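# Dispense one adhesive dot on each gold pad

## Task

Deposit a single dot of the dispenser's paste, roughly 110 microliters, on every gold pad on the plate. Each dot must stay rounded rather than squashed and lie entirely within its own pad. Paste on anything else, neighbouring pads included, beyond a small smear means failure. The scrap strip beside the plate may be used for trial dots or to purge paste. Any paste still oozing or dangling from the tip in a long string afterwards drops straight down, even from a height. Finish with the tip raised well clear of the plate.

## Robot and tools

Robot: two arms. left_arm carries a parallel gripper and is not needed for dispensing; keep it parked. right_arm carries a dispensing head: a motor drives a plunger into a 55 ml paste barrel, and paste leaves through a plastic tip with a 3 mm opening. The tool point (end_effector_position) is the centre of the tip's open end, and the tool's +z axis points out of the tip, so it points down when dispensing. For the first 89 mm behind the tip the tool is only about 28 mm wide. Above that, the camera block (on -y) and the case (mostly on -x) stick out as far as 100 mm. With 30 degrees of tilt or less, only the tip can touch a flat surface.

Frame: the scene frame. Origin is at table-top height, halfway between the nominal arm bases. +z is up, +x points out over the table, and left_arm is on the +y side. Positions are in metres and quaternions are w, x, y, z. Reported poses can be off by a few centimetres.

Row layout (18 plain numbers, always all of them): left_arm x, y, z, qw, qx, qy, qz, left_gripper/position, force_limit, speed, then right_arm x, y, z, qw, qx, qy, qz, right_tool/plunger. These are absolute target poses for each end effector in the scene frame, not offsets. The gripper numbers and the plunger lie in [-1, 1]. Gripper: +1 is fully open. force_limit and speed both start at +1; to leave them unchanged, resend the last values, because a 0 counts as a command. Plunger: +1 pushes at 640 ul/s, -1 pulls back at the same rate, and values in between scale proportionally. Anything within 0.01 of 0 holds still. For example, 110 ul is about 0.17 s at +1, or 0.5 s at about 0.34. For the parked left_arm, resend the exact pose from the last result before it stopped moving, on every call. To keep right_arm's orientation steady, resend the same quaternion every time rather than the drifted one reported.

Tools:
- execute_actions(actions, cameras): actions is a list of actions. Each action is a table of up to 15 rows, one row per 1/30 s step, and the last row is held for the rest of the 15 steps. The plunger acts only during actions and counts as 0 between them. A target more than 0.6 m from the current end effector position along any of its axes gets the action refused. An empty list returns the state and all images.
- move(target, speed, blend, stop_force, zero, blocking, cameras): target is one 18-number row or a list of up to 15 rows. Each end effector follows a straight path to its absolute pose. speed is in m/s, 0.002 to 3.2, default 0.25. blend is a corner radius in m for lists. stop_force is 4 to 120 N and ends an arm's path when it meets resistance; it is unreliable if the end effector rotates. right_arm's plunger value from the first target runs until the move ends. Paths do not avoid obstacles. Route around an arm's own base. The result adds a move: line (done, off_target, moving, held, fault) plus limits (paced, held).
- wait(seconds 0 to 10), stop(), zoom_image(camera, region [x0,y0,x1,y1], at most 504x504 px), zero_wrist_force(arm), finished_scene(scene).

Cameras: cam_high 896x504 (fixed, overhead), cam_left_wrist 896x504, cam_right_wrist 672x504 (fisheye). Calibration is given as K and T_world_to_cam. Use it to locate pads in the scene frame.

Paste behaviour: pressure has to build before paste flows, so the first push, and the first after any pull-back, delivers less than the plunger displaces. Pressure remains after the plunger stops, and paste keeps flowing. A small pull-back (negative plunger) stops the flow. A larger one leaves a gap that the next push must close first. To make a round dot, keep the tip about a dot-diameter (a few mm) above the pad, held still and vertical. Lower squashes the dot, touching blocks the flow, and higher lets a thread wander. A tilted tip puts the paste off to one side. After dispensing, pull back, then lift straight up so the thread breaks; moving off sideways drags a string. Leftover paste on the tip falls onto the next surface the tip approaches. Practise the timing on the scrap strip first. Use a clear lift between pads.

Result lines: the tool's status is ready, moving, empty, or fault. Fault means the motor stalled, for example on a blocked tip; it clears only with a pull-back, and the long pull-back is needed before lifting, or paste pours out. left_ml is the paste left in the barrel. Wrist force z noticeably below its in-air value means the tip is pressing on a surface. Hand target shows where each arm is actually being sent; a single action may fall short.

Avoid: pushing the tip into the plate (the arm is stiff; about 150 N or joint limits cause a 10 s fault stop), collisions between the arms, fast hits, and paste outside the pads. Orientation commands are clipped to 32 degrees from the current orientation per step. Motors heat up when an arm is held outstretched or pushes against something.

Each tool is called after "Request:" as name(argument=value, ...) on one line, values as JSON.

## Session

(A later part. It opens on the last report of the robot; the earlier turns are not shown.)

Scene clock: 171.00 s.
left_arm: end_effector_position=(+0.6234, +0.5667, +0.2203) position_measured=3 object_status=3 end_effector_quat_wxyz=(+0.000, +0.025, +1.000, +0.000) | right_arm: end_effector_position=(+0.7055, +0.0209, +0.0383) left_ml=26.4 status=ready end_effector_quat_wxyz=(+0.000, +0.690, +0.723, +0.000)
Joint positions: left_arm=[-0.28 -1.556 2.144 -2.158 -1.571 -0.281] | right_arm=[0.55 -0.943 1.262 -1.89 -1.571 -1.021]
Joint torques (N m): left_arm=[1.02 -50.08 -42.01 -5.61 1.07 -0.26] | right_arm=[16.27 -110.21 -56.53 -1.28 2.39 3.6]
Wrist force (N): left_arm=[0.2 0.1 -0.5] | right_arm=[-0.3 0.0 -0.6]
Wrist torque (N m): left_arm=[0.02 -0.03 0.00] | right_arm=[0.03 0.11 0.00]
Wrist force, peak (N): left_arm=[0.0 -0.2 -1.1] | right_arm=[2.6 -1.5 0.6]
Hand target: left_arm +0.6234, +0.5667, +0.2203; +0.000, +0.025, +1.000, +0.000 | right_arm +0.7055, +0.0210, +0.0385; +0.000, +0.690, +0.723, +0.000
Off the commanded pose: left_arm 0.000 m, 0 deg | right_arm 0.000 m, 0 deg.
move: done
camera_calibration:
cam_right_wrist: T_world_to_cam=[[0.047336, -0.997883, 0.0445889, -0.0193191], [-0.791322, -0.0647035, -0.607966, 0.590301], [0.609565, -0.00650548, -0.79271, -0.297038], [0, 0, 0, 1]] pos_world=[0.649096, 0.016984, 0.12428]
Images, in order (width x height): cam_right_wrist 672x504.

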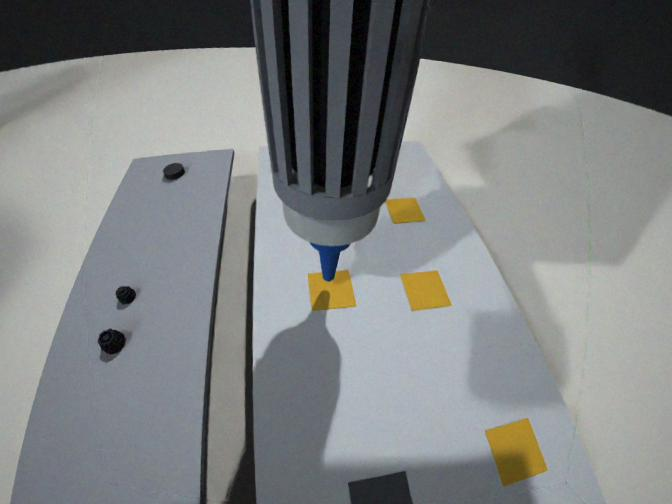

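Request:
move(target=[0.6234,0.5667,0.2203,0,0.025,1,0,1,1,1,0.7041,0.0199,0.0358,0,0.690,0.723,0,0], speed=0.03, cameras=["cam_right_wrist"])

Request:
zoom_image(camera="cam_right_wrist", region=[280, 240, 380, 315])

Request:
execute_actions(actions=[[[0.6234,0.5667,0.2203,0,0.025,1,0,1,1,1,0.7041,0.0199,0.0358,0,0.690,0.723,0,0.544]]])

Request:
wait(seconds=4, cameras=["cam_right_wrist"])

Request:
zoom_image(camera="cam_right_wrist", region=[280, 240, 380, 315])

Request:
execute_actions(actions=[[[0.6234,0.5667,0.2203,0,0.025,1,0,1,1,1,0.7041,0.0199,0.0358,0,0.690,0.723,0,-0.2]]])

Request:
move(target=[0.6234,0.5667,0.2203,0,0.025,1,0,1,1,1,0.7041,0.0199,0.06,0,0.690,0.723,0,0], speed=0.08, cameras=["cam_right_wrist"])

Request:
zoom_image(camera="cam_right_wrist", region=[260, 230, 400, 335])

Request:
move(target=[[0.6234,0.5667,0.2203,0,0.025,1,0,1,1,1,0.751,-0.0133,0.06,0,0.690,0.723,0,0],[0.6234,0.5667,0.2203,0,0.025,1,0,1,1,1,0.751,-0.0133,0.0385,0,0.690,0.723,0,0]], speed=[0.15,0.08], cameras=["cam_right_wrist"])

Request:
zoom_image(camera="cam_right_wrist", region=[270, 240, 370, 315])

Scene clock: 209.73 s.
left_arm: end_effector_position=(+0.6234, +0.5667, +0.2203) position_measured=3 object_status=3 end_effector_quat_wxyz=(+0.000, +0.025, +1.000, +0.000) | right_arm: end_effector_position=(+0.7040, +0.0199, +0.0357) left_ml=26.4 status=ready end_effector_quat_wxyz=(+0.000, +0.690, +0.723, +0.000)
Joint positions: left_arm=[-0.28 -1.556 2.144 -2.158 -1.571 -0.281] | right_arm=[0.55 -0.944 1.269 -1.896 -1.571 -1.021]
Joint torques (N m): left_arm=[1.75 -45.78 -44.29 -5.76 1.07 -0.18] | right_arm=[-14.73 -110.07 -49.58 -5.01 -1.8 -2.47]
Wrist force (N): left_arm=[0.1 -0.1 -0.7] | right_arm=[-0.1 -0.2 -0.2]
Wrist torque (N m): left_arm=[-0.02 -0.01 0.00] | right_arm=[-0.04 0.06 0.00]
Wrist force, peak (N): left_arm=[0.0 0.6 -1.2] | right_arm=[0.0 -0.3 -0.9]
Hand target: left_arm +0.6234, +0.5667, +0.2203; +0.000, +0.025, +1.000, +0.000 | right_arm +0.7041, +0.0199, +0.0358; +0.000, +0.690, +0.723, +0.000
Off the commanded pose: left_arm 0.000 m, 0 deg | right_arm 0.000 m, 0 deg.
move: done
camera_calibration:
cam_right_wrist: T_world_to_cam=[[0.0473306, -0.997883, 0.0445964, -0.0201319], [-0.791236, -0.0647047, -0.608077, 0.587488], [0.609676, -0.00650561, -0.792624, -0.298194], [0, 0, 0, 1]] pos_world=[0.647596, 0.015984, 0.12178]
Images, in order (width x height): cam_right_wrist 672x504.

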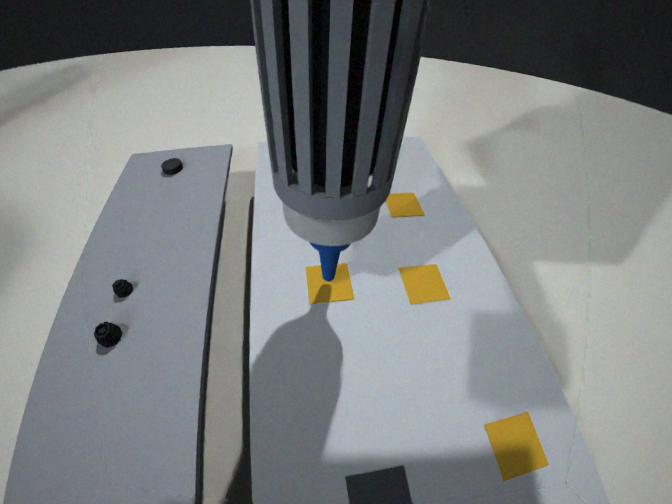

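Scaled by 5.040 from the camera's 672x504 image, which has a finer 960x720 frame.

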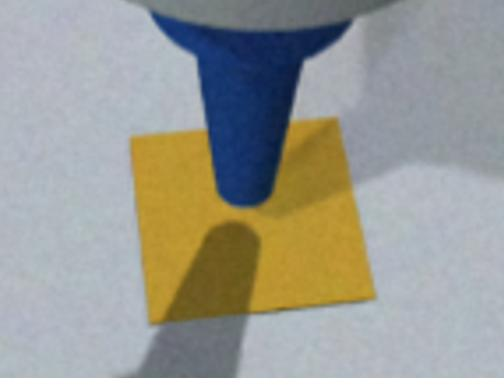

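Scene clock: 210.47 s.
left_arm: end_effector_position=(+0.6234, +0.5667, +0.2203) position_measured=3 object_status=3 end_effector_quat_wxyz=(+0.000, +0.025, +1.000, +0.000) | right_arm: end_effector_position=(+0.7041, +0.0199, +0.0358) left_ml=26.3 status=ready end_effector_quat_wxyz=(+0.000, +0.690, +0.723, +0.000)
Joint positions: left_arm=[-0.28 -1.556 2.144 -2.158 -1.571 -0.281] | right_arm=[0.55 -0.944 1.269 -1.896 -1.571 -1.021]
Joint torques (N m): left_arm=[2.3 -49.11 -43.87 -5.14 0.78 -0.09] | right_arm=[-14.28 -106.37 -56.38 -0.89 -1.53 -2.53]
Wrist force (N): left_arm=[0.4 0.0 -0.7] | right_arm=[-0.2 -0.2 -0.2]
Wrist torque (N m): left_arm=[-0.01 -0.07 0.01] | right_arm=[-0.05 0.10 0.00]
Wrist force, peak (N): left_arm=[0.4 0.0 -0.7] | right_arm=[0.4 -0.2 -0.4]
Hand target: left_arm +0.6234, +0.5667, +0.2203; +0.000, +0.025, +1.000, +0.000 | right_arm +0.7041, +0.0199, +0.0358; +0.000, +0.690, +0.723, +0.000
Off the commanded pose: left_arm 0.000 m, 0 deg | right_arm 0.000 m, 0 deg.
camera_calibration:
cam_left_wrist: T_world_to_cam=[[0.0132392, 0.998031, -0.0613164, -0.544111], [0.923767, 0.0112635, 0.38279, -0.650004], [0.382727, -0.0617099, -0.921798, 0.128368], [0, 0, 0, 1]] pos_world=[0.558525, 0.558282, 0.333781]
cam_right_wrist: T_world_to_cam=[[0.0473882, -0.997884, 0.0445147, -0.0201685], [-0.791233, -0.0647006, -0.608083, 0.587626], [0.609676, -0.00640558, -0.792625, -0.298178], [0, 0, 0, 1]] pos_world=[0.647696, 0.015984, 0.12188]

Scene clock: 214.47 s.
left_arm: end_effector_position=(+0.6234, +0.5667, +0.2203) position_measured=3 object_status=3 end_effector_quat_wxyz=(+0.000, +0.025, +1.000, +0.000) | right_arm: end_effector_position=(+0.7041, +0.0199, +0.0358) left_ml=26.3 status=ready end_effector_quat_wxyz=(+0.000, +0.690, +0.723, +0.000)
Joint positions: left_arm=[-0.28 -1.556 2.144 -2.158 -1.571 -0.281] | right_arm=[0.55 -0.944 1.269 -1.895 -1.571 -1.021]
Joint torques (N m): left_arm=[2.98 -47.33 -44.23 -5.41 0.94 -0.13] | right_arm=[-14.91 -86.44 -46.65 -2.24 -1.22 -2.37]
Wrist force (N): left_arm=[-0.1 0.1 -0.6] | right_arm=[0.0 -0.1 -0.5]
Wrist torque (N m): left_arm=[0.01 0.02 0.01] | right_arm=[-0.03 0.03 0.00]
Wrist force, peak (N): left_arm=[-0.2 0.3 -1.0] | right_arm=[0.1 -0.6 -0.5]
Hand target: left_arm +0.6234, +0.5667, +0.2203; +0.000, +0.025, +1.000, +0.000 | right_arm +0.7041, +0.0199, +0.0358; +0.000, +0.690, +0.723, +0.000
Off the commanded pose: left_arm 0.000 m, 0 deg | right_arm 0.000 m, 0 deg.
wait: 4.00 s; at rest by 0.17 s
camera_calibration:
cam_right_wrist: T_world_to_cam=[[0.047392, -0.997884, 0.0445177, -0.0201666], [-0.791232, -0.0647055, -0.608083, 0.587547], [0.609676, -0.00640561, -0.792625, -0.298117], [0, 0, 0, 1]] pos_world=[0.647596, 0.015984, 0.12188]
Images, in order (width x height): cam_right_wrist 672x504.

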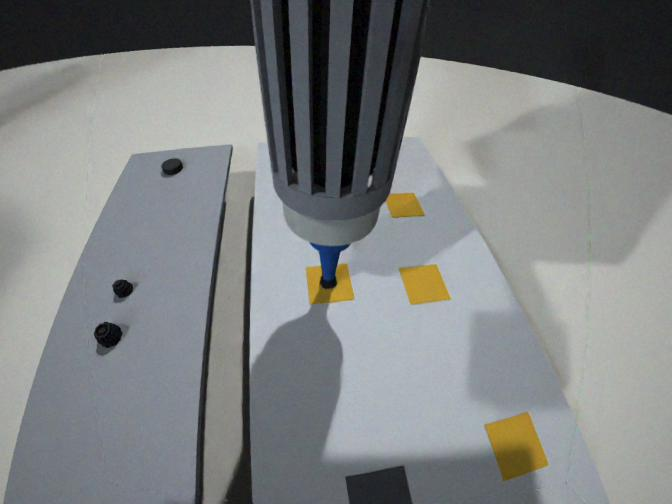

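Scaled by 5.040 from the camera's 672x504 image, which has a finer 960x720 frame.

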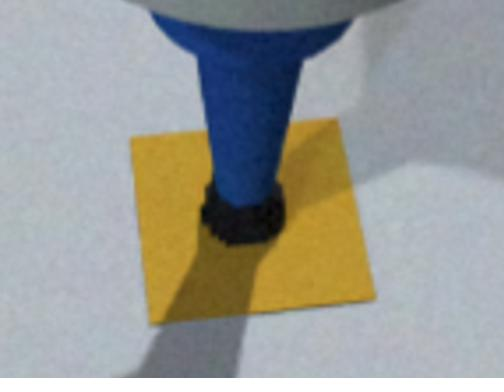

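Scene clock: 215.20 s.
left_arm: end_effector_position=(+0.6234, +0.5667, +0.2203) position_measured=3 object_status=3 end_effector_quat_wxyz=(+0.000, +0.025, +1.000, +0.000) | right_arm: end_effector_position=(+0.7041, +0.0199, +0.0358) left_ml=26.3 status=ready end_effector_quat_wxyz=(+0.000, +0.690, +0.723, +0.000)
Joint positions: left_arm=[-0.28 -1.556 2.144 -2.158 -1.571 -0.281] | right_arm=[0.55 -0.944 1.269 -1.895 -1.571 -1.021]
Joint torques (N m): left_arm=[1.19 -47.67 -43.37 -5.4 0.92 -0.26] | right_arm=[-13.46 -87.4 -44.83 -2.2 -1.38 -2.31]
Wrist force (N): left_arm=[0.1 0.2 -0.6] | right_arm=[0.0 -0.3 -0.1]
Wrist torque (N m): left_arm=[0.03 0.00 0.00] | right_arm=[-0.09 0.02 0.00]
Wrist force, peak (N): left_arm=[-0.1 0.0 -0.9] | right_arm=[-0.1 -0.5 -0.3]
Hand target: left_arm +0.6234, +0.5667, +0.2203; +0.000, +0.025, +1.000, +0.000 | right_arm +0.7041, +0.0199, +0.0358; +0.000, +0.690, +0.723, +0.000
Off the commanded pose: left_arm 0.000 m, 0 deg | right_arm 0.000 m, 0 deg.
camera_calibration:
cam_left_wrist: T_world_to_cam=[[0.0132392, 0.998031, -0.0613164, -0.544111], [0.923767, 0.0112635, 0.38279, -0.650004], [0.382727, -0.0617099, -0.921798, 0.128368], [0, 0, 0, 1]] pos_world=[0.558525, 0.558282, 0.333781]
cam_right_wrist: T_world_to_cam=[[0.047392, -0.997884, 0.0445177, -0.0201666], [-0.791232, -0.0647055, -0.608083, 0.587547], [0.609676, -0.00640561, -0.792625, -0.298117], [0, 0, 0, 1]] pos_world=[0.647596, 0.015984, 0.12188]

Scene clock: 215.93 s.
left_arm: end_effector_position=(+0.6234, +0.5667, +0.2203) position_measured=3 object_status=3 end_effector_quat_wxyz=(+0.000, +0.025, +1.000, +0.000) | right_arm: end_effector_position=(+0.7041, +0.0199, +0.0603) left_ml=26.3 status=ready end_effector_quat_wxyz=(+0.000, +0.690, +0.723, +0.000) end_effector_velocity=(+0.001, -0.001, -0.002) end_effector_angular_velocity=(+0.000, -0.002, -0.001)
Joint positions: left_arm=[-0.28 -1.556 2.144 -2.158 -1.571 -0.281] | right_arm=[0.55 -0.957 1.245 -1.859 -1.571 -1.021]
Joint velocities: left_arm=[within noise] | right_arm=[-0.001 -0.001 0.005 -0.006 -0.001 0]
Joint torques (N m): left_arm=[1.58 -47.09 -43.84 -5.44 1.12 -0.15] | right_arm=[-13.48 -79.79 -42.12 -6.51 -0.64 -2.6]
Wrist force (N): left_arm=[0.1 0.5 -0.3] | right_arm=[-0.4 0.0 -0.2]
Wrist torque (N m): left_arm=[0.08 -0.02 0.00] | right_arm=[0.00 0.14 0.00]
Wrist force, peak (N): left_arm=[-0.2 0.7 -0.5] | right_arm=[0.0 -0.2 -1.4]
Hand target: left_arm +0.6234, +0.5667, +0.2203; +0.000, +0.025, +1.000, +0.000 | right_arm +0.7041, +0.0199, +0.0600; +0.000, +0.690, +0.723, +0.000
Off the commanded pose: left_arm 0.000 m, 0 deg | right_arm 0.000 m, 0 deg.
move: done
camera_calibration:
cam_right_wrist: T_world_to_cam=[[0.0473826, -0.997884, 0.0445221, -0.0212565], [-0.791147, -0.0647016, -0.608194, 0.602485], [0.609788, -0.0064057, -0.792539, -0.278843], [0, 0, 0, 1]] pos_world=[0.647696, 0.015984, 0.14638]
Images, in order (width x height): cam_right_wrist 672x504.

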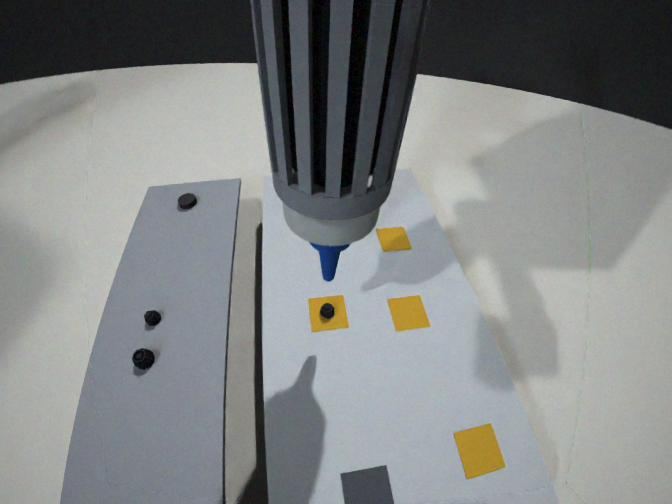

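Scaled by 3.600 from the camera's 672x504 image, which has a finer 960x720 frame.

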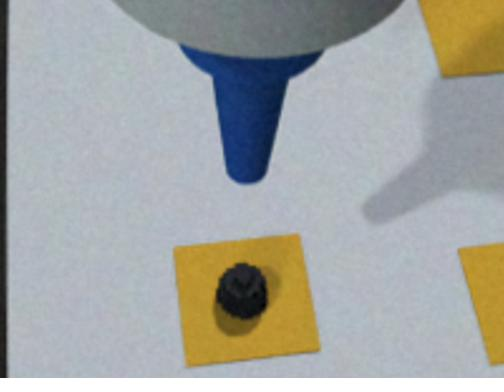

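Scene clock: 216.97 s.
left_arm: end_effector_position=(+0.6234, +0.5667, +0.2203) position_measured=3 object_status=3 end_effector_quat_wxyz=(+0.000, +0.025, +1.000, +0.000) | right_arm: end_effector_position=(+0.7510, -0.0134, +0.0382) left_ml=26.3 status=ready end_effector_quat_wxyz=(+0.000, +0.690, +0.723, +0.000) end_effector_velocity=(-0.002, +0.000, +0.001) end_effector_angular_velocity=(-0.001, +0.003, +0.001)
Joint positions: left_arm=[-0.28 -1.556 2.144 -2.158 -1.571 -0.281] | right_arm=[0.498 -0.925 1.232 -1.878 -1.571 -1.073]
Joint velocities: left_arm=[within noise] | right_arm=[0 -0.001 -0.001 0.005 0.001 -0.001]
Joint torques (N m): left_arm=[1.21 -49.29 -43.52 -5.84 0.96 -0.38] | right_arm=[15.81 -115.24 -57.59 -0.58 1.82 3.81]
Wrist force (N): left_arm=[-0.4 -0.1 -0.7] | right_arm=[-0.1 -0.2 -0.1]
Wrist torque (N m): left_arm=[-0.01 0.07 0.00] | right_arm=[-0.05 0.04 0.02]
Wrist force, peak (N): left_arm=[-0.1 0.7 -0.9] | right_arm=[-1.4 1.9 -0.2]
Hand target: left_arm +0.6234, +0.5667, +0.2203; +0.000, +0.025, +1.000, +0.000 | right_arm +0.7510, -0.0133, +0.0385; +0.000, +0.690, +0.723, +0.000
Off the commanded pose: left_arm 0.000 m, 0 deg | right_arm 0.000 m, 0 deg.
move: done
camera_calibration:
cam_right_wrist: T_world_to_cam=[[0.047269, -0.997883, 0.0446749, -0.0556644], [-0.79124, -0.0647037, -0.608072, 0.624043], [0.609676, -0.0066056, -0.792624, -0.325085], [0, 0, 0, 1]] pos_world=[0.694596, -0.0173161, 0.12428]
Images, in order (width x height): cam_right_wrist 672x504.

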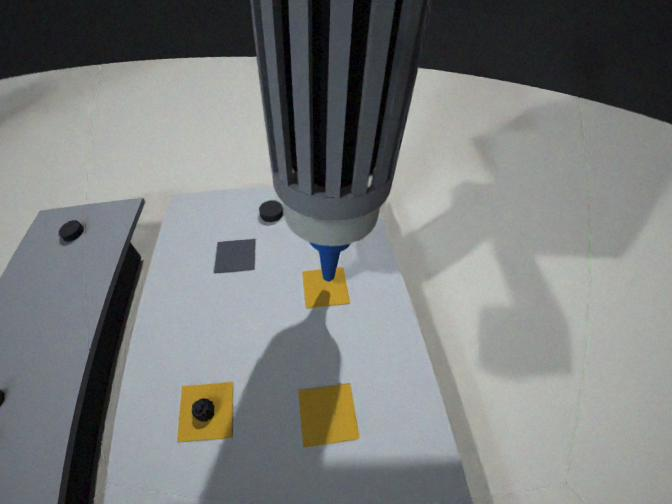

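Scaled by 5.040 from the camera's 672x504 image, which has a finer 960x720 frame.

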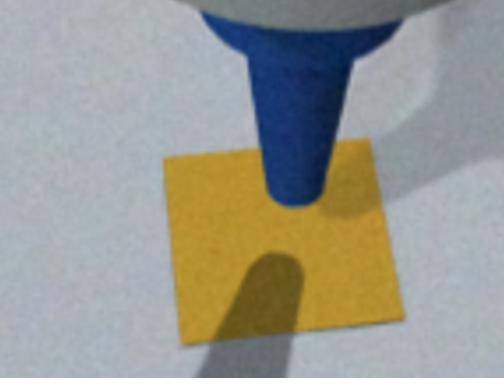

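Request:
move(target=[0.6234,0.5667,0.2203,0,0.025,1,0,1,1,1,0.7506,-0.0123,0.0358,0,0.690,0.723,0,0], speed=0.03)

Request:
execute_actions(actions=[[[0.6234,0.5667,0.2203,0,0.025,1,0,1,1,1,0.7506,-0.0123,0.0358,0,0.690,0.723,0,0.544]]])

Request:
wait(seconds=4, cameras=["cam_right_wrist"])

Request:
zoom_image(camera="cam_right_wrist", region=[280, 240, 380, 315])

Request:
execute_actions(actions=[[[0.6234,0.5667,0.2203,0,0.025,1,0,1,1,1,0.7506,-0.0123,0.0358,0,0.690,0.723,0,-0.2]]])

Request:
move(target=[0.6234,0.5667,0.2203,0,0.025,1,0,1,1,1,0.7506,-0.0123,0.06,0,0.690,0.723,0,0], speed=0.08, cameras=["cam_right_wrist"])

Request:
zoom_image(camera="cam_right_wrist", region=[260, 230, 400, 335])

Request:
move(target=[[0.6234,0.5667,0.2203,0,0.025,1,0,1,1,1,0.7065,-0.0162,0.06,0,0.690,0.723,0,0],[0.6234,0.5667,0.2203,0,0.025,1,0,1,1,1,0.7065,-0.0162,0.0385,0,0.690,0.723,0,0]], speed=[0.15,0.08], cameras=["cam_right_wrist"])

Request:
zoom_image(camera="cam_right_wrist", region=[270, 240, 370, 315])

Scene clock: 252.23 s.
left_arm: end_effector_position=(+0.6234, +0.5667, +0.2203) position_measured=3 object_status=3 end_effector_quat_wxyz=(+0.000, +0.025, +1.000, +0.000) | right_arm: end_effector_position=(+0.7506, -0.0123, +0.0358) left_ml=26.3 status=ready end_effector_quat_wxyz=(+0.000, +0.690, +0.723, +0.000)
Joint positions: left_arm=[-0.28 -1.556 2.144 -2.158 -1.571 -0.281] | right_arm=[0.499 -0.923 1.234 -1.881 -1.571 -1.072]
Joint torques (N m): left_arm=[1.8 -47.47 -42.73 -5.05 0.42 -0.51] | right_arm=[14.41 -87.82 -43.67 -5.55 -1.74 3.48]
Wrist force (N): left_arm=[0.0 0.3 -0.6] | right_arm=[0.5 0.0 0.0]
Wrist torque (N m): left_arm=[0.04 0.00 0.01] | right_arm=[0.01 -0.15 0.02]
Wrist force, peak (N): left_arm=[-0.7 0.2 -0.8] | right_arm=[0.3 -0.3 -0.7]
Hand target: left_arm +0.6234, +0.5667, +0.2203; +0.000, +0.025, +1.000, +0.000 | right_arm +0.7506, -0.0123, +0.0358; +0.000, +0.690, +0.723, +0.000
Off the commanded pose: left_arm 0.000 m, 0 deg | right_arm 0.000 m, 0 deg.
move: done
camera_calibration:
cam_left_wrist: T_world_to_cam=[[0.0132392, 0.998031, -0.0613164, -0.544111], [0.923767, 0.0112635, 0.38279, -0.650004], [0.382727, -0.0617099, -0.921798, 0.128368], [0, 0, 0, 1]] pos_world=[0.558525, 0.558282, 0.333781]
cam_right_wrist: T_world_to_cam=[[0.047392, -0.997884, 0.0445177, -0.0544977], [-0.791232, -0.0647055, -0.608083, 0.622195], [0.609676, -0.00640561, -0.792625, -0.326752], [0, 0, 0, 1]] pos_world=[0.694096, -0.016216, 0.12178]

Scene clock: 252.97 s.
left_arm: end_effector_position=(+0.6234, +0.5667, +0.2203) position_measured=3 object_status=3 end_effector_quat_wxyz=(+0.000, +0.025, +1.000, +0.000) | right_arm: end_effector_position=(+0.7506, -0.0123, +0.0358) left_ml=26.2 status=ready end_effector_quat_wxyz=(+0.000, +0.690, +0.723, +0.000)
Joint positions: left_arm=[-0.28 -1.556 2.144 -2.158 -1.571 -0.281] | right_arm=[0.499 -0.923 1.234 -1.881 -1.571 -1.072]
Joint torques (N m): left_arm=[1.79 -48.41 -41.12 -5.27 0.39 -0.15] | right_arm=[11.99 -88.74 -49.46 -1.3 -1.88 2.16]
Wrist force (N): left_arm=[0.0 0.2 0.0] | right_arm=[0.4 -0.5 -0.1]
Wrist torque (N m): left_arm=[0.04 0.01 0.00] | right_arm=[-0.17 -0.12 0.02]
Wrist force, peak (N): left_arm=[-0.2 -0.1 -0.9] | right_arm=[0.4 -0.5 -0.1]
Hand target: left_arm +0.6234, +0.5667, +0.2203; +0.000, +0.025, +1.000, +0.000 | right_arm +0.7506, -0.0123, +0.0358; +0.000, +0.690, +0.723, +0.000
Off the commanded pose: left_arm 0.000 m, 0 deg | right_arm 0.000 m, 0 deg.
camera_calibration:
cam_left_wrist: T_world_to_cam=[[0.0132392, 0.998031, -0.0613164, -0.544111], [0.923767, 0.0112635, 0.38279, -0.650004], [0.382727, -0.0617099, -0.921798, 0.128368], [0, 0, 0, 1]] pos_world=[0.558525, 0.558282, 0.333781]
cam_right_wrist: T_world_to_cam=[[0.0473265, -0.997884, 0.0445932, -0.0544615], [-0.791237, -0.0646996, -0.608078, 0.622197], [0.609676, -0.00650557, -0.792624, -0.326753], [0, 0, 0, 1]] pos_world=[0.694096, -0.016216, 0.12178]

Scene clock: 256.97 s.
left_arm: end_effector_position=(+0.6234, +0.5667, +0.2203) position_measured=3 object_status=3 end_effector_quat_wxyz=(+0.000, +0.025, +1.000, +0.000) | right_arm: end_effector_position=(+0.7506, -0.0123, +0.0358) left_ml=26.2 status=ready end_effector_quat_wxyz=(+0.000, +0.690, +0.723, +0.000)
Joint positions: left_arm=[-0.28 -1.556 2.144 -2.158 -1.571 -0.281] | right_arm=[0.499 -0.923 1.234 -1.881 -1.571 -1.072]
Joint torques (N m): left_arm=[4.27 -44.76 -41.76 -5.32 0.72 -0.28] | right_arm=[-1.82 -106.2 -54.15 -1.33 -2.19 -2.59]
Wrist force (N): left_arm=[0.2 0.4 -0.7] | right_arm=[0.3 -0.2 0.0]
Wrist torque (N m): left_arm=[0.07 -0.03 0.00] | right_arm=[-0.08 -0.08 0.02]
Wrist force, peak (N): left_arm=[0.4 0.1 -1.0] | right_arm=[0.5 -0.5 -0.3]
Hand target: left_arm +0.6234, +0.5667, +0.2203; +0.000, +0.025, +1.000, +0.000 | right_arm +0.7506, -0.0123, +0.0358; +0.000, +0.690, +0.723, +0.000
Off the commanded pose: left_arm 0.000 m, 0 deg | right_arm 0.000 m, 0 deg.
wait: 4.00 s; at rest by 0.17 s
camera_calibration:
cam_right_wrist: T_world_to_cam=[[0.047392, -0.997884, 0.0445177, -0.0545022], [-0.791232, -0.0647055, -0.608083, 0.622255], [0.609676, -0.00640561, -0.792625, -0.326673], [0, 0, 0, 1]] pos_world=[0.694096, -0.016216, 0.12188]
Images, in order (width x height): cam_right_wrist 672x504.

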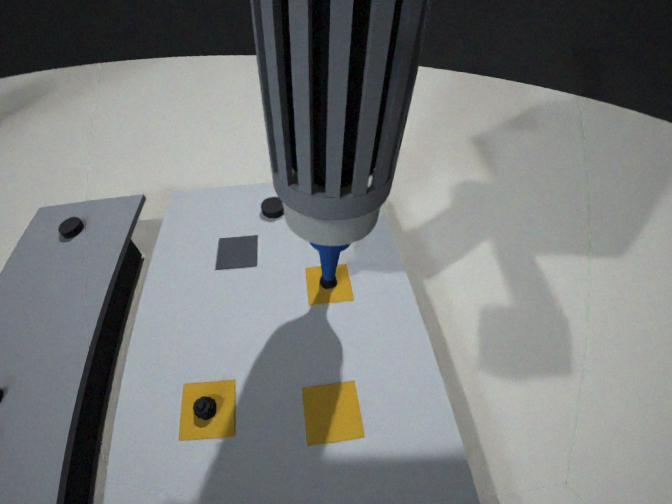

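Scaled by 5.040 from the camera's 672x504 image, which has a finer 960x720 frame.

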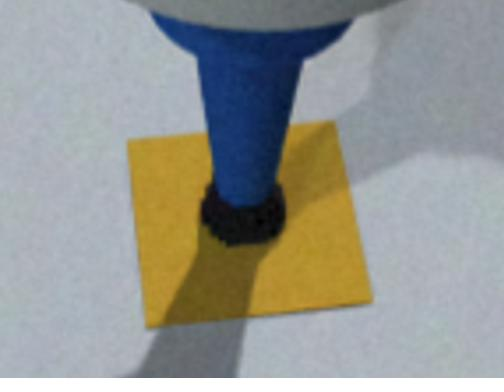

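Scene clock: 257.70 s.
left_arm: end_effector_position=(+0.6234, +0.5667, +0.2203) position_measured=3 object_status=3 end_effector_quat_wxyz=(+0.000, +0.025, +1.000, +0.000) | right_arm: end_effector_position=(+0.7506, -0.0123, +0.0358) left_ml=26.2 status=ready end_effector_quat_wxyz=(+0.000, +0.690, +0.723, +0.000)
Joint positions: left_arm=[-0.28 -1.556 2.144 -2.158 -1.571 -0.281] | right_arm=[0.499 -0.923 1.234 -1.881 -1.571 -1.072]
Joint torques (N m): left_arm=[3.26 -46.57 -40.78 -5.34 0.42 -0.22] | right_arm=[-3.95 -107.97 -52.26 -1.73 -1.81 -2.49]
Wrist force (N): left_arm=[0.3 0.3 -0.5] | right_arm=[0.2 -0.5 -0.1]
Wrist torque (N m): left_arm=[0.05 -0.04 0.00] | right_arm=[-0.17 -0.05 0.02]
Wrist force, peak (N): left_arm=[-0.2 0.6 -0.7] | right_arm=[0.2 -0.5 -0.1]
Hand target: left_arm +0.6234, +0.5667, +0.2203; +0.000, +0.025, +1.000, +0.000 | right_arm +0.7506, -0.0123, +0.0358; +0.000, +0.690, +0.723, +0.000
Off the commanded pose: left_arm 0.000 m, 0 deg | right_arm 0.000 m, 0 deg.
camera_calibration:
cam_left_wrist: T_world_to_cam=[[0.0132392, 0.998031, -0.0613164, -0.544111], [0.923767, 0.0112635, 0.38279, -0.650004], [0.382727, -0.0617099, -0.921798, 0.128368], [0, 0, 0, 1]] pos_world=[0.558525, 0.558282, 0.333781]
cam_right_wrist: T_world_to_cam=[[0.047392, -0.997884, 0.0445177, -0.0545022], [-0.791232, -0.0647055, -0.608083, 0.622255], [0.609676, -0.00640561, -0.792625, -0.326673], [0, 0, 0, 1]] pos_world=[0.694096, -0.016216, 0.12188]

Scene clock: 258.43 s.
left_arm: end_effector_position=(+0.6234, +0.5667, +0.2203) position_measured=3 object_status=3 end_effector_quat_wxyz=(+0.000, +0.025, +1.000, +0.000) | right_arm: end_effector_position=(+0.7506, -0.0123, +0.0603) left_ml=26.2 status=ready end_effector_quat_wxyz=(+0.000, +0.690, +0.723, +0.000)
Joint positions: left_arm=[-0.28 -1.556 2.144 -2.158 -1.571 -0.281] | right_arm=[0.499 -0.936 1.21 -1.845 -1.571 -1.072]
Joint torques (N m): left_arm=[4.26 -45.99 -41.26 -5.39 0.47 -0.36] | right_arm=[-8.32 -80.69 -42.74 -6.49 -1.45 -2.62]
Wrist force (N): left_arm=[0.0 0.1 -0.7] | right_arm=[0.2 -0.1 -0.3]
Wrist torque (N m): left_arm=[0.02 0.00 0.01] | right_arm=[-0.01 -0.07 0.02]
Wrist force, peak (N): left_arm=[0.1 0.7 -0.8] | right_arm=[0.3 -0.3 -1.3]
Hand target: left_arm +0.6234, +0.5667, +0.2203; +0.000, +0.025, +1.000, +0.000 | right_arm +0.7506, -0.0123, +0.0600; +0.000, +0.690, +0.723, +0.000
Off the commanded pose: left_arm 0.000 m, 0 deg | right_arm 0.000 m, 0 deg.
move: done
camera_calibration:
cam_right_wrist: T_world_to_cam=[[0.0473826, -0.997884, 0.0445221, -0.0555917], [-0.791147, -0.0647016, -0.608194, 0.63719], [0.609788, -0.0064057, -0.792539, -0.307404], [0, 0, 0, 1]] pos_world=[0.694196, -0.016216, 0.14638]
Images, in order (width x height): cam_right_wrist 672x504.

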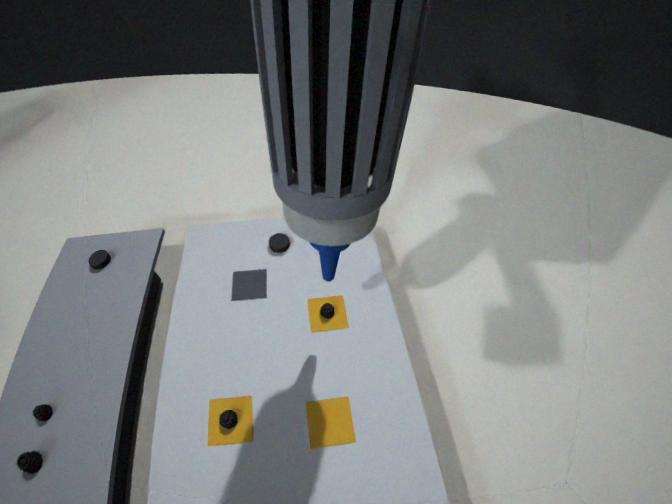

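Scaled by 3.600 from the camera's 672x504 image, which has a finer 960x720 frame.

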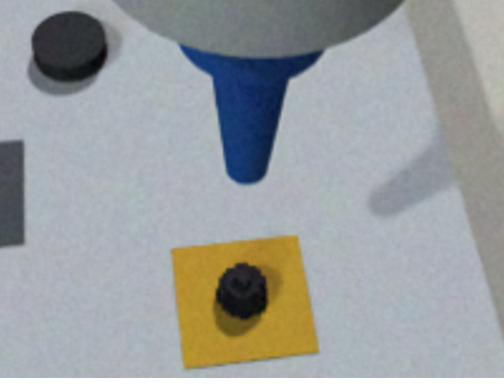

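Scene clock: 259.37 s.
left_arm: end_effector_position=(+0.6234, +0.5667, +0.2203) position_measured=3 object_status=3 end_effector_quat_wxyz=(+0.000, +0.025, +1.000, +0.000) | right_arm: end_effector_position=(+0.7064, -0.0162, +0.0383) left_ml=26.2 status=ready end_effector_quat_wxyz=(+0.000, +0.690, +0.723, +0.000)
Joint positions: left_arm=[-0.28 -1.556 2.144 -2.158 -1.571 -0.281] | right_arm=[0.519 -0.983 1.328 -1.916 -1.571 -1.052]
Joint torques (N m): left_arm=[3.1 -47.55 -42.02 -5.26 0.83 -0.17] | right_arm=[-15.18 -109.85 -56.72 -1.18 0.56 -3.17]
Wrist force (N): left_arm=[0.0 0.2 -0.8] | right_arm=[0.0 -0.4 -0.1]
Wrist torque (N m): left_arm=[0.03 0.01 0.00] | right_arm=[-0.12 0.03 -0.02]
Wrist force, peak (N): left_arm=[-0.3 0.2 -0.9] | right_arm=[0.4 -2.6 -0.1]
Hand target: left_arm +0.6234, +0.5667, +0.2203; +0.000, +0.025, +1.000, +0.000 | right_arm +0.7065, -0.0162, +0.0385; +0.000, +0.690, +0.723, +0.000
Off the commanded pose: left_arm 0.000 m, 0 deg | right_arm 0.000 m, 0 deg.
move: done
camera_calibration:
cam_right_wrist: T_world_to_cam=[[0.047405, -0.997877, 0.0446544, -0.0564361], [-0.791232, -0.0647991, -0.608073, 0.588566], [0.609676, -0.00650631, -0.792624, -0.29791], [0, 0, 0, 1]] pos_world=[0.649996, -0.020116, 0.12428]
Images, in order (width x height): cam_right_wrist 672x504.

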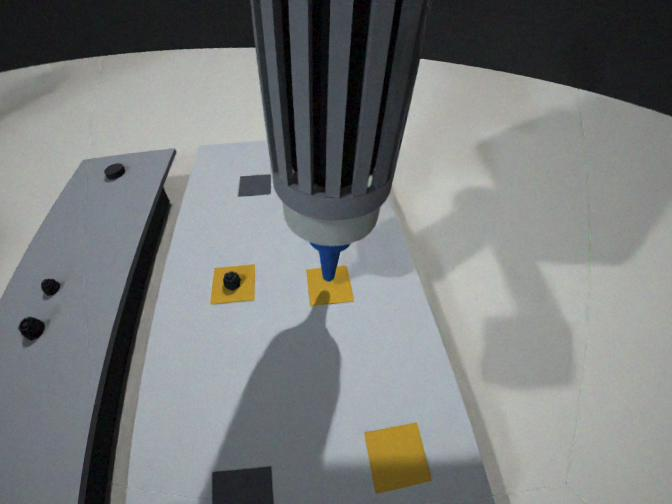

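Scaled by 5.040 from the camera's 672x504 image, which has a finer 960x720 frame.

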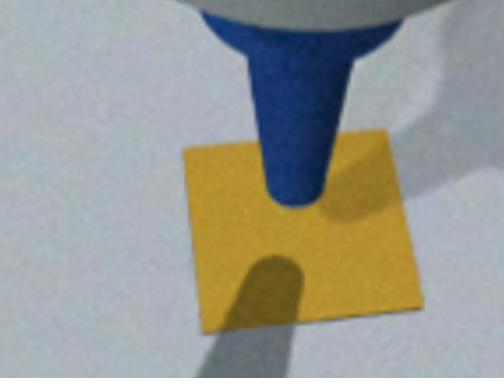

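Request:
move(target=[0.6234,0.5667,0.2203,0,0.025,1,0,1,1,1,0.7069,-0.0165,0.0358,0,0.690,0.723,0,0], speed=0.03)

Request:
execute_actions(actions=[[[0.6234,0.5667,0.2203,0,0.025,1,0,1,1,1,0.7069,-0.0165,0.0358,0,0.690,0.723,0,0.544]]])

Request:
wait(seconds=4, cameras=["cam_right_wrist"])

Request:
zoom_image(camera="cam_right_wrist", region=[280, 240, 380, 315])

Request:
execute_actions(actions=[[[0.6234,0.5667,0.2203,0,0.025,1,0,1,1,1,0.7069,-0.0165,0.0358,0,0.690,0.723,0,-0.2]]])

Request:
move(target=[0.6234,0.5667,0.2203,0,0.025,1,0,1,1,1,0.7069,-0.0165,0.06,0,0.690,0.723,0,0], speed=0.08, cameras=["cam_right_wrist"])

Request:
zoom_image(camera="cam_right_wrist", region=[260, 230, 400, 335])

Request:
move(target=[[0.6234,0.5667,0.2203,0,0.025,1,0,1,1,1,0.6513,-0.0391,0.06,0,0.690,0.723,0,0],[0.6234,0.5667,0.2203,0,0.025,1,0,1,1,1,0.6513,-0.0391,0.0385,0,0.690,0.723,0,0]], speed=[0.15,0.08], cameras=["cam_right_wrist"])

Request:
zoom_image(camera="cam_right_wrist", region=[270, 240, 370, 315])

Scene clock: 286.80 s.
left_arm: end_effector_position=(+0.6234, +0.5667, +0.2203) position_measured=3 object_status=3 end_effector_quat_wxyz=(+0.000, +0.025, +1.000, +0.000) | right_arm: end_effector_position=(+0.7069, -0.0165, +0.0358) left_ml=26.2 status=ready end_effector_quat_wxyz=(+0.000, +0.690, +0.723, +0.000)
Joint positions: left_arm=[-0.28 -1.556 2.144 -2.158 -1.571 -0.281] | right_arm=[0.519 -0.981 1.33 -1.92 -1.571 -1.052]
Joint torques (N m): left_arm=[4.03 -46.87 -39.09 -4.87 0.32 -0.48] | right_arm=[-16.45 -79.46 -43.94 -5.4 2.28 -3.03]
Wrist force (N): left_arm=[0.1 0.4 -0.4] | right_arm=[0.2 -0.3 0.1]
Wrist torque (N m): left_arm=[0.07 -0.01 0.00] | right_arm=[-0.07 -0.05 -0.02]
Wrist force, peak (N): left_arm=[0.3 0.1 -1.1] | right_arm=[0.6 -0.5 -0.1]
Hand target: left_arm +0.6234, +0.5667, +0.2203; +0.000, +0.025, +1.000, +0.000 | right_arm +0.7069, -0.0165, +0.0358; +0.000, +0.690, +0.723, +0.000
Off the commanded pose: left_arm 0.000 m, 0 deg | right_arm 0.000 m, 0 deg.
move: done
camera_calibration:
cam_left_wrist: T_world_to_cam=[[0.0132392, 0.998031, -0.0613164, -0.544111], [0.923767, 0.0112635, 0.38279, -0.650004], [0.382727, -0.0617099, -0.921798, 0.128368], [0, 0, 0, 1]] pos_world=[0.558525, 0.558282, 0.333781]
cam_right_wrist: T_world_to_cam=[[0.047392, -0.997884, 0.0445177, -0.0566178], [-0.791232, -0.0647055, -0.608083, 0.587346], [0.609676, -0.00640561, -0.792625, -0.300136], [0, 0, 0, 1]] pos_world=[0.650396, -0.020416, 0.12178]

Scene clock: 287.53 s.
left_arm: end_effector_position=(+0.6234, +0.5667, +0.2203) position_measured=3 object_status=3 end_effector_quat_wxyz=(+0.000, +0.025, +1.000, +0.000) | right_arm: end_effector_position=(+0.7069, -0.0165, +0.0358) left_ml=26.0 status=ready end_effector_quat_wxyz=(+0.000, +0.690, +0.723, +0.000)
Joint positions: left_arm=[-0.28 -1.556 2.144 -2.158 -1.571 -0.281] | right_arm=[0.519 -0.981 1.33 -1.92 -1.571 -1.052]
Joint torques (N m): left_arm=[5.92 -46.89 -38.99 -5.06 0.23 -0.61] | right_arm=[-14.09 -83.44 -52.15 -1.58 1.75 -2.31]
Wrist force (N): left_arm=[-0.2 0.4 -0.6] | right_arm=[0.3 -0.2 0.2]
Wrist torque (N m): left_arm=[0.06 0.04 0.00] | right_arm=[-0.03 -0.10 -0.03]
Wrist force, peak (N): left_arm=[-0.3 0.4 -0.9] | right_arm=[0.5 -0.5 -0.3]
Hand target: left_arm +0.6234, +0.5667, +0.2203; +0.000, +0.025, +1.000, +0.000 | right_arm +0.7069, -0.0165, +0.0358; +0.000, +0.690, +0.723, +0.000
Off the commanded pose: left_arm 0.000 m, 0 deg | right_arm 0.000 m, 0 deg.
camera_calibration:
cam_left_wrist: T_world_to_cam=[[0.0132392, 0.998031, -0.0613164, -0.544111], [0.923767, 0.0112635, 0.38279, -0.650004], [0.382727, -0.0617099, -0.921798, 0.128368], [0, 0, 0, 1]] pos_world=[0.558525, 0.558282, 0.333781]
cam_right_wrist: T_world_to_cam=[[0.0473265, -0.997884, 0.0445932, -0.0565844], [-0.791237, -0.0646996, -0.608078, 0.587348], [0.609676, -0.00650557, -0.792624, -0.300138], [0, 0, 0, 1]] pos_world=[0.650396, -0.020416, 0.12178]

Scene clock: 291.53 s.
left_arm: end_effector_position=(+0.6234, +0.5667, +0.2203) position_measured=3 object_status=3 end_effector_quat_wxyz=(+0.000, +0.025, +1.000, +0.000) | right_arm: end_effector_position=(+0.7069, -0.0165, +0.0358) left_ml=26.0 status=ready end_effector_quat_wxyz=(+0.000, +0.690, +0.723, +0.000)
Joint positions: left_arm=[-0.28 -1.556 2.144 -2.158 -1.571 -0.281] | right_arm=[0.519 -0.981 1.33 -1.92 -1.571 -1.052]
Joint torques (N m): left_arm=[3.5 -47.21 -38.95 -5.13 0.26 -0.41] | right_arm=[-13.84 -99.15 -50.83 -1.56 2.15 1.04]
Wrist force (N): left_arm=[0.3 0.2 -0.9] | right_arm=[0.3 -0.3 0.0]
Wrist torque (N m): left_arm=[0.03 -0.05 0.00] | right_arm=[-0.09 -0.11 -0.02]
Wrist force, peak (N): left_arm=[-0.5 0.5 -0.7] | right_arm=[0.4 -0.5 -0.4]
Hand target: left_arm +0.6234, +0.5667, +0.2203; +0.000, +0.025, +1.000, +0.000 | right_arm +0.7069, -0.0165, +0.0358; +0.000, +0.690, +0.723, +0.000
Off the commanded pose: left_arm 0.000 m, 0 deg | right_arm 0.000 m, 0 deg.
wait: 4.00 s; at rest by 0.17 s
camera_calibration:
cam_right_wrist: T_world_to_cam=[[0.047392, -0.997884, 0.0445177, -0.0566178], [-0.791232, -0.0647055, -0.608083, 0.587346], [0.609676, -0.00640561, -0.792625, -0.300136], [0, 0, 0, 1]] pos_world=[0.650396, -0.020416, 0.12178]
Images, in order (width x height): cam_right_wrist 672x504.

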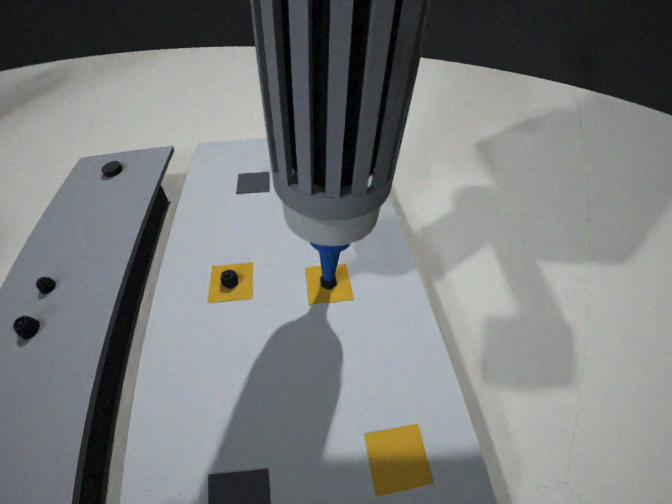

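Scaled by 5.040 from the camera's 672x504 image, which has a finer 960x720 frame.

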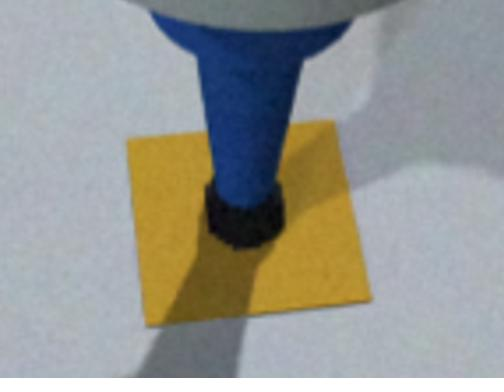

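Scene clock: 292.27 s.
left_arm: end_effector_position=(+0.6234, +0.5667, +0.2203) position_measured=3 object_status=3 end_effector_quat_wxyz=(+0.000, +0.025, +1.000, +0.000) | right_arm: end_effector_position=(+0.7069, -0.0165, +0.0358) left_ml=26.1 status=ready end_effector_quat_wxyz=(+0.000, +0.690, +0.723, +0.000)
Joint positions: left_arm=[-0.28 -1.556 2.144 -2.158 -1.571 -0.281] | right_arm=[0.519 -0.981 1.33 -1.92 -1.571 -1.052]
Joint torques (N m): left_arm=[3.71 -45.8 -38.58 -5.1 0.41 -0.5] | right_arm=[-12.69 -101.65 -51 -1.59 2.05 2.16]
Wrist force (N): left_arm=[-0.3 0.3 -0.5] | right_arm=[-0.1 -0.3 0.3]
Wrist torque (N m): left_arm=[0.06 0.06 0.00] | right_arm=[-0.07 0.04 -0.02]
Wrist force, peak (N): left_arm=[0.1 0.5 -0.8] | right_arm=[0.5 -0.1 -0.3]
Hand target: left_arm +0.6234, +0.5667, +0.2203; +0.000, +0.025, +1.000, +0.000 | right_arm +0.7069, -0.0165, +0.0358; +0.000, +0.690, +0.723, +0.000
Off the commanded pose: left_arm 0.000 m, 0 deg | right_arm 0.000 m, 0 deg.
camera_calibration:
cam_left_wrist: T_world_to_cam=[[0.0132392, 0.998031, -0.0613164, -0.544111], [0.923767, 0.0112635, 0.38279, -0.650004], [0.382727, -0.0617099, -0.921798, 0.128368], [0, 0, 0, 1]] pos_world=[0.558525, 0.558282, 0.333781]
cam_right_wrist: T_world_to_cam=[[0.047392, -0.997884, 0.0445177, -0.0566178], [-0.791232, -0.0647055, -0.608083, 0.587346], [0.609676, -0.00640561, -0.792625, -0.300136], [0, 0, 0, 1]] pos_world=[0.650396, -0.020416, 0.12178]

Scene clock: 293.00 s.
left_arm: end_effector_position=(+0.6234, +0.5667, +0.2203) position_measured=3 object_status=3 end_effector_quat_wxyz=(+0.000, +0.025, +1.000, +0.000) | right_arm: end_effector_position=(+0.7069, -0.0165, +0.0603) left_ml=26.1 status=ready end_effector_quat_wxyz=(+0.000, +0.690, +0.723, +0.000) end_effector_velocity=(+0.000, +0.000, -0.003) end_effector_angular_velocity=(+0.001, -0.001, +0.000)
Joint positions: left_arm=[-0.28 -1.556 2.144 -2.158 -1.571 -0.281] | right_arm=[0.519 -0.995 1.306 -1.883 -1.571 -1.052]
Joint velocities: left_arm=[within noise] | right_arm=[0 0.002 0.003 -0.005 0 0]
Joint torques (N m): left_arm=[2.87 -46.31 -38.07 -4.99 0.59 -0.5] | right_arm=[-15.84 -79.03 -41.44 -6.5 2.03 2.77]
Wrist force (N): left_arm=[-0.4 0.3 -0.5] | right_arm=[0.0 -0.1 0.0]
Wrist torque (N m): left_arm=[0.06 0.06 0.00] | right_arm=[-0.01 0.02 -0.01]
Wrist force, peak (N): left_arm=[-0.3 0.0 -1.1] | right_arm=[0.3 -0.4 1.1]
Hand target: left_arm +0.6234, +0.5667, +0.2203; +0.000, +0.025, +1.000, +0.000 | right_arm +0.7069, -0.0165, +0.0600; +0.000, +0.690, +0.723, +0.000
Off the commanded pose: left_arm 0.000 m, 0 deg | right_arm 0.000 m, 0 deg.
move: done
camera_calibration:
cam_right_wrist: T_world_to_cam=[[0.0473826, -0.997884, 0.0445221, -0.0577122], [-0.791147, -0.0647016, -0.608194, 0.602345], [0.609788, -0.0064057, -0.792539, -0.280783], [0, 0, 0, 1]] pos_world=[0.650496, -0.020416, 0.14638]
Images, in order (width x height): cam_right_wrist 672x504.

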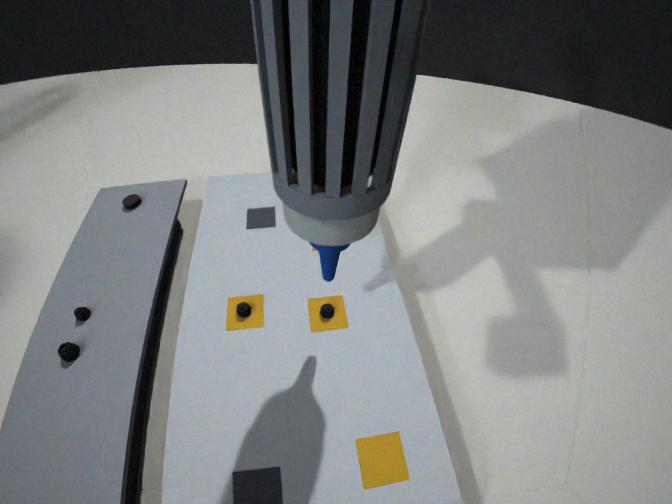

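Scaled by 3.600 from the camera's 672x504 image, which has a finer 960x720 frame.

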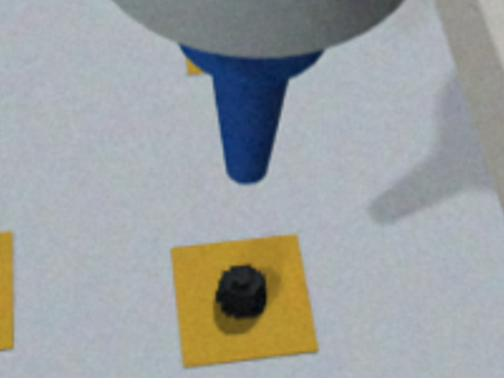

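Scene clock: 294.03 s.
left_arm: end_effector_position=(+0.6234, +0.5667, +0.2203) position_measured=3 object_status=3 end_effector_quat_wxyz=(+0.000, +0.025, +1.000, +0.000) | right_arm: end_effector_position=(+0.6512, -0.0391, +0.0383) left_ml=26.1 status=ready end_effector_quat_wxyz=(+0.000, +0.690, +0.723, +0.000)
Joint positions: left_arm=[-0.28 -1.556 2.144 -2.158 -1.571 -0.281] | right_arm=[0.53 -1.071 1.468 -1.968 -1.571 -1.041]
Joint torques (N m): left_arm=[4.25 -45.52 -38.1 -4.93 0.1 -0.28] | right_arm=[-16.42 -101.76 -55.28 -0.89 -1.87 -2.99]
Wrist force (N): left_arm=[0.1 0.2 -0.7] | right_arm=[0.0 -0.3 -0.5]
Wrist torque (N m): left_arm=[0.03 -0.01 0.00] | right_arm=[-0.08 -0.01 -0.01]
Wrist force, peak (N): left_arm=[0.0 -0.1 -1.1] | right_arm=[-0.1 -2.6 -1.0]
Hand target: left_arm +0.6234, +0.5667, +0.2203; +0.000, +0.025, +1.000, +0.000 | right_arm +0.6513, -0.0391, +0.0385; +0.000, +0.690, +0.723, +0.000
Off the commanded pose: left_arm 0.000 m, 0 deg | right_arm 0.000 m, 0 deg.
move: done
camera_calibration:
cam_right_wrist: T_world_to_cam=[[0.0474144, -0.997877, 0.0446501, -0.0766757], [-0.791317, -0.064803, -0.607962, 0.543443], [0.609565, -0.00650622, -0.79271, -0.264329], [0, 0, 0, 1]] pos_world=[0.594796, -0.043016, 0.12428]
Images, in order (width x height): cam_right_wrist 672x504.

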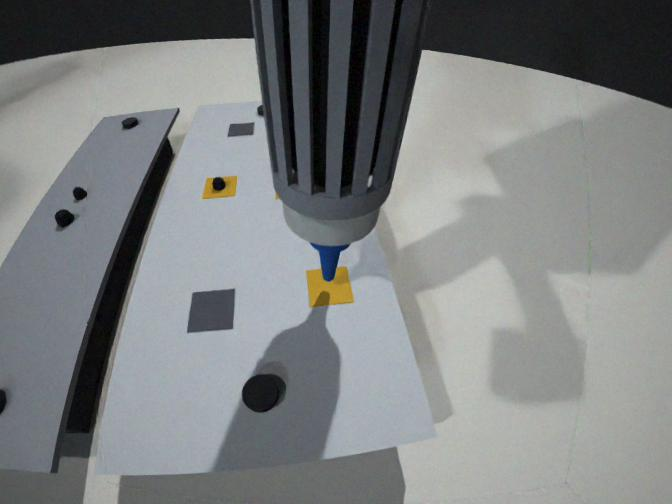

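Scaled by 5.040 from the camera's 672x504 image, which has a finer 960x720 frame.

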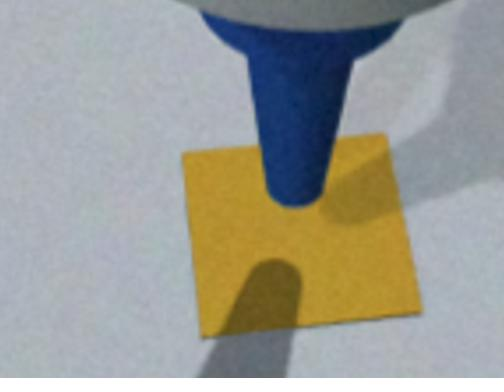

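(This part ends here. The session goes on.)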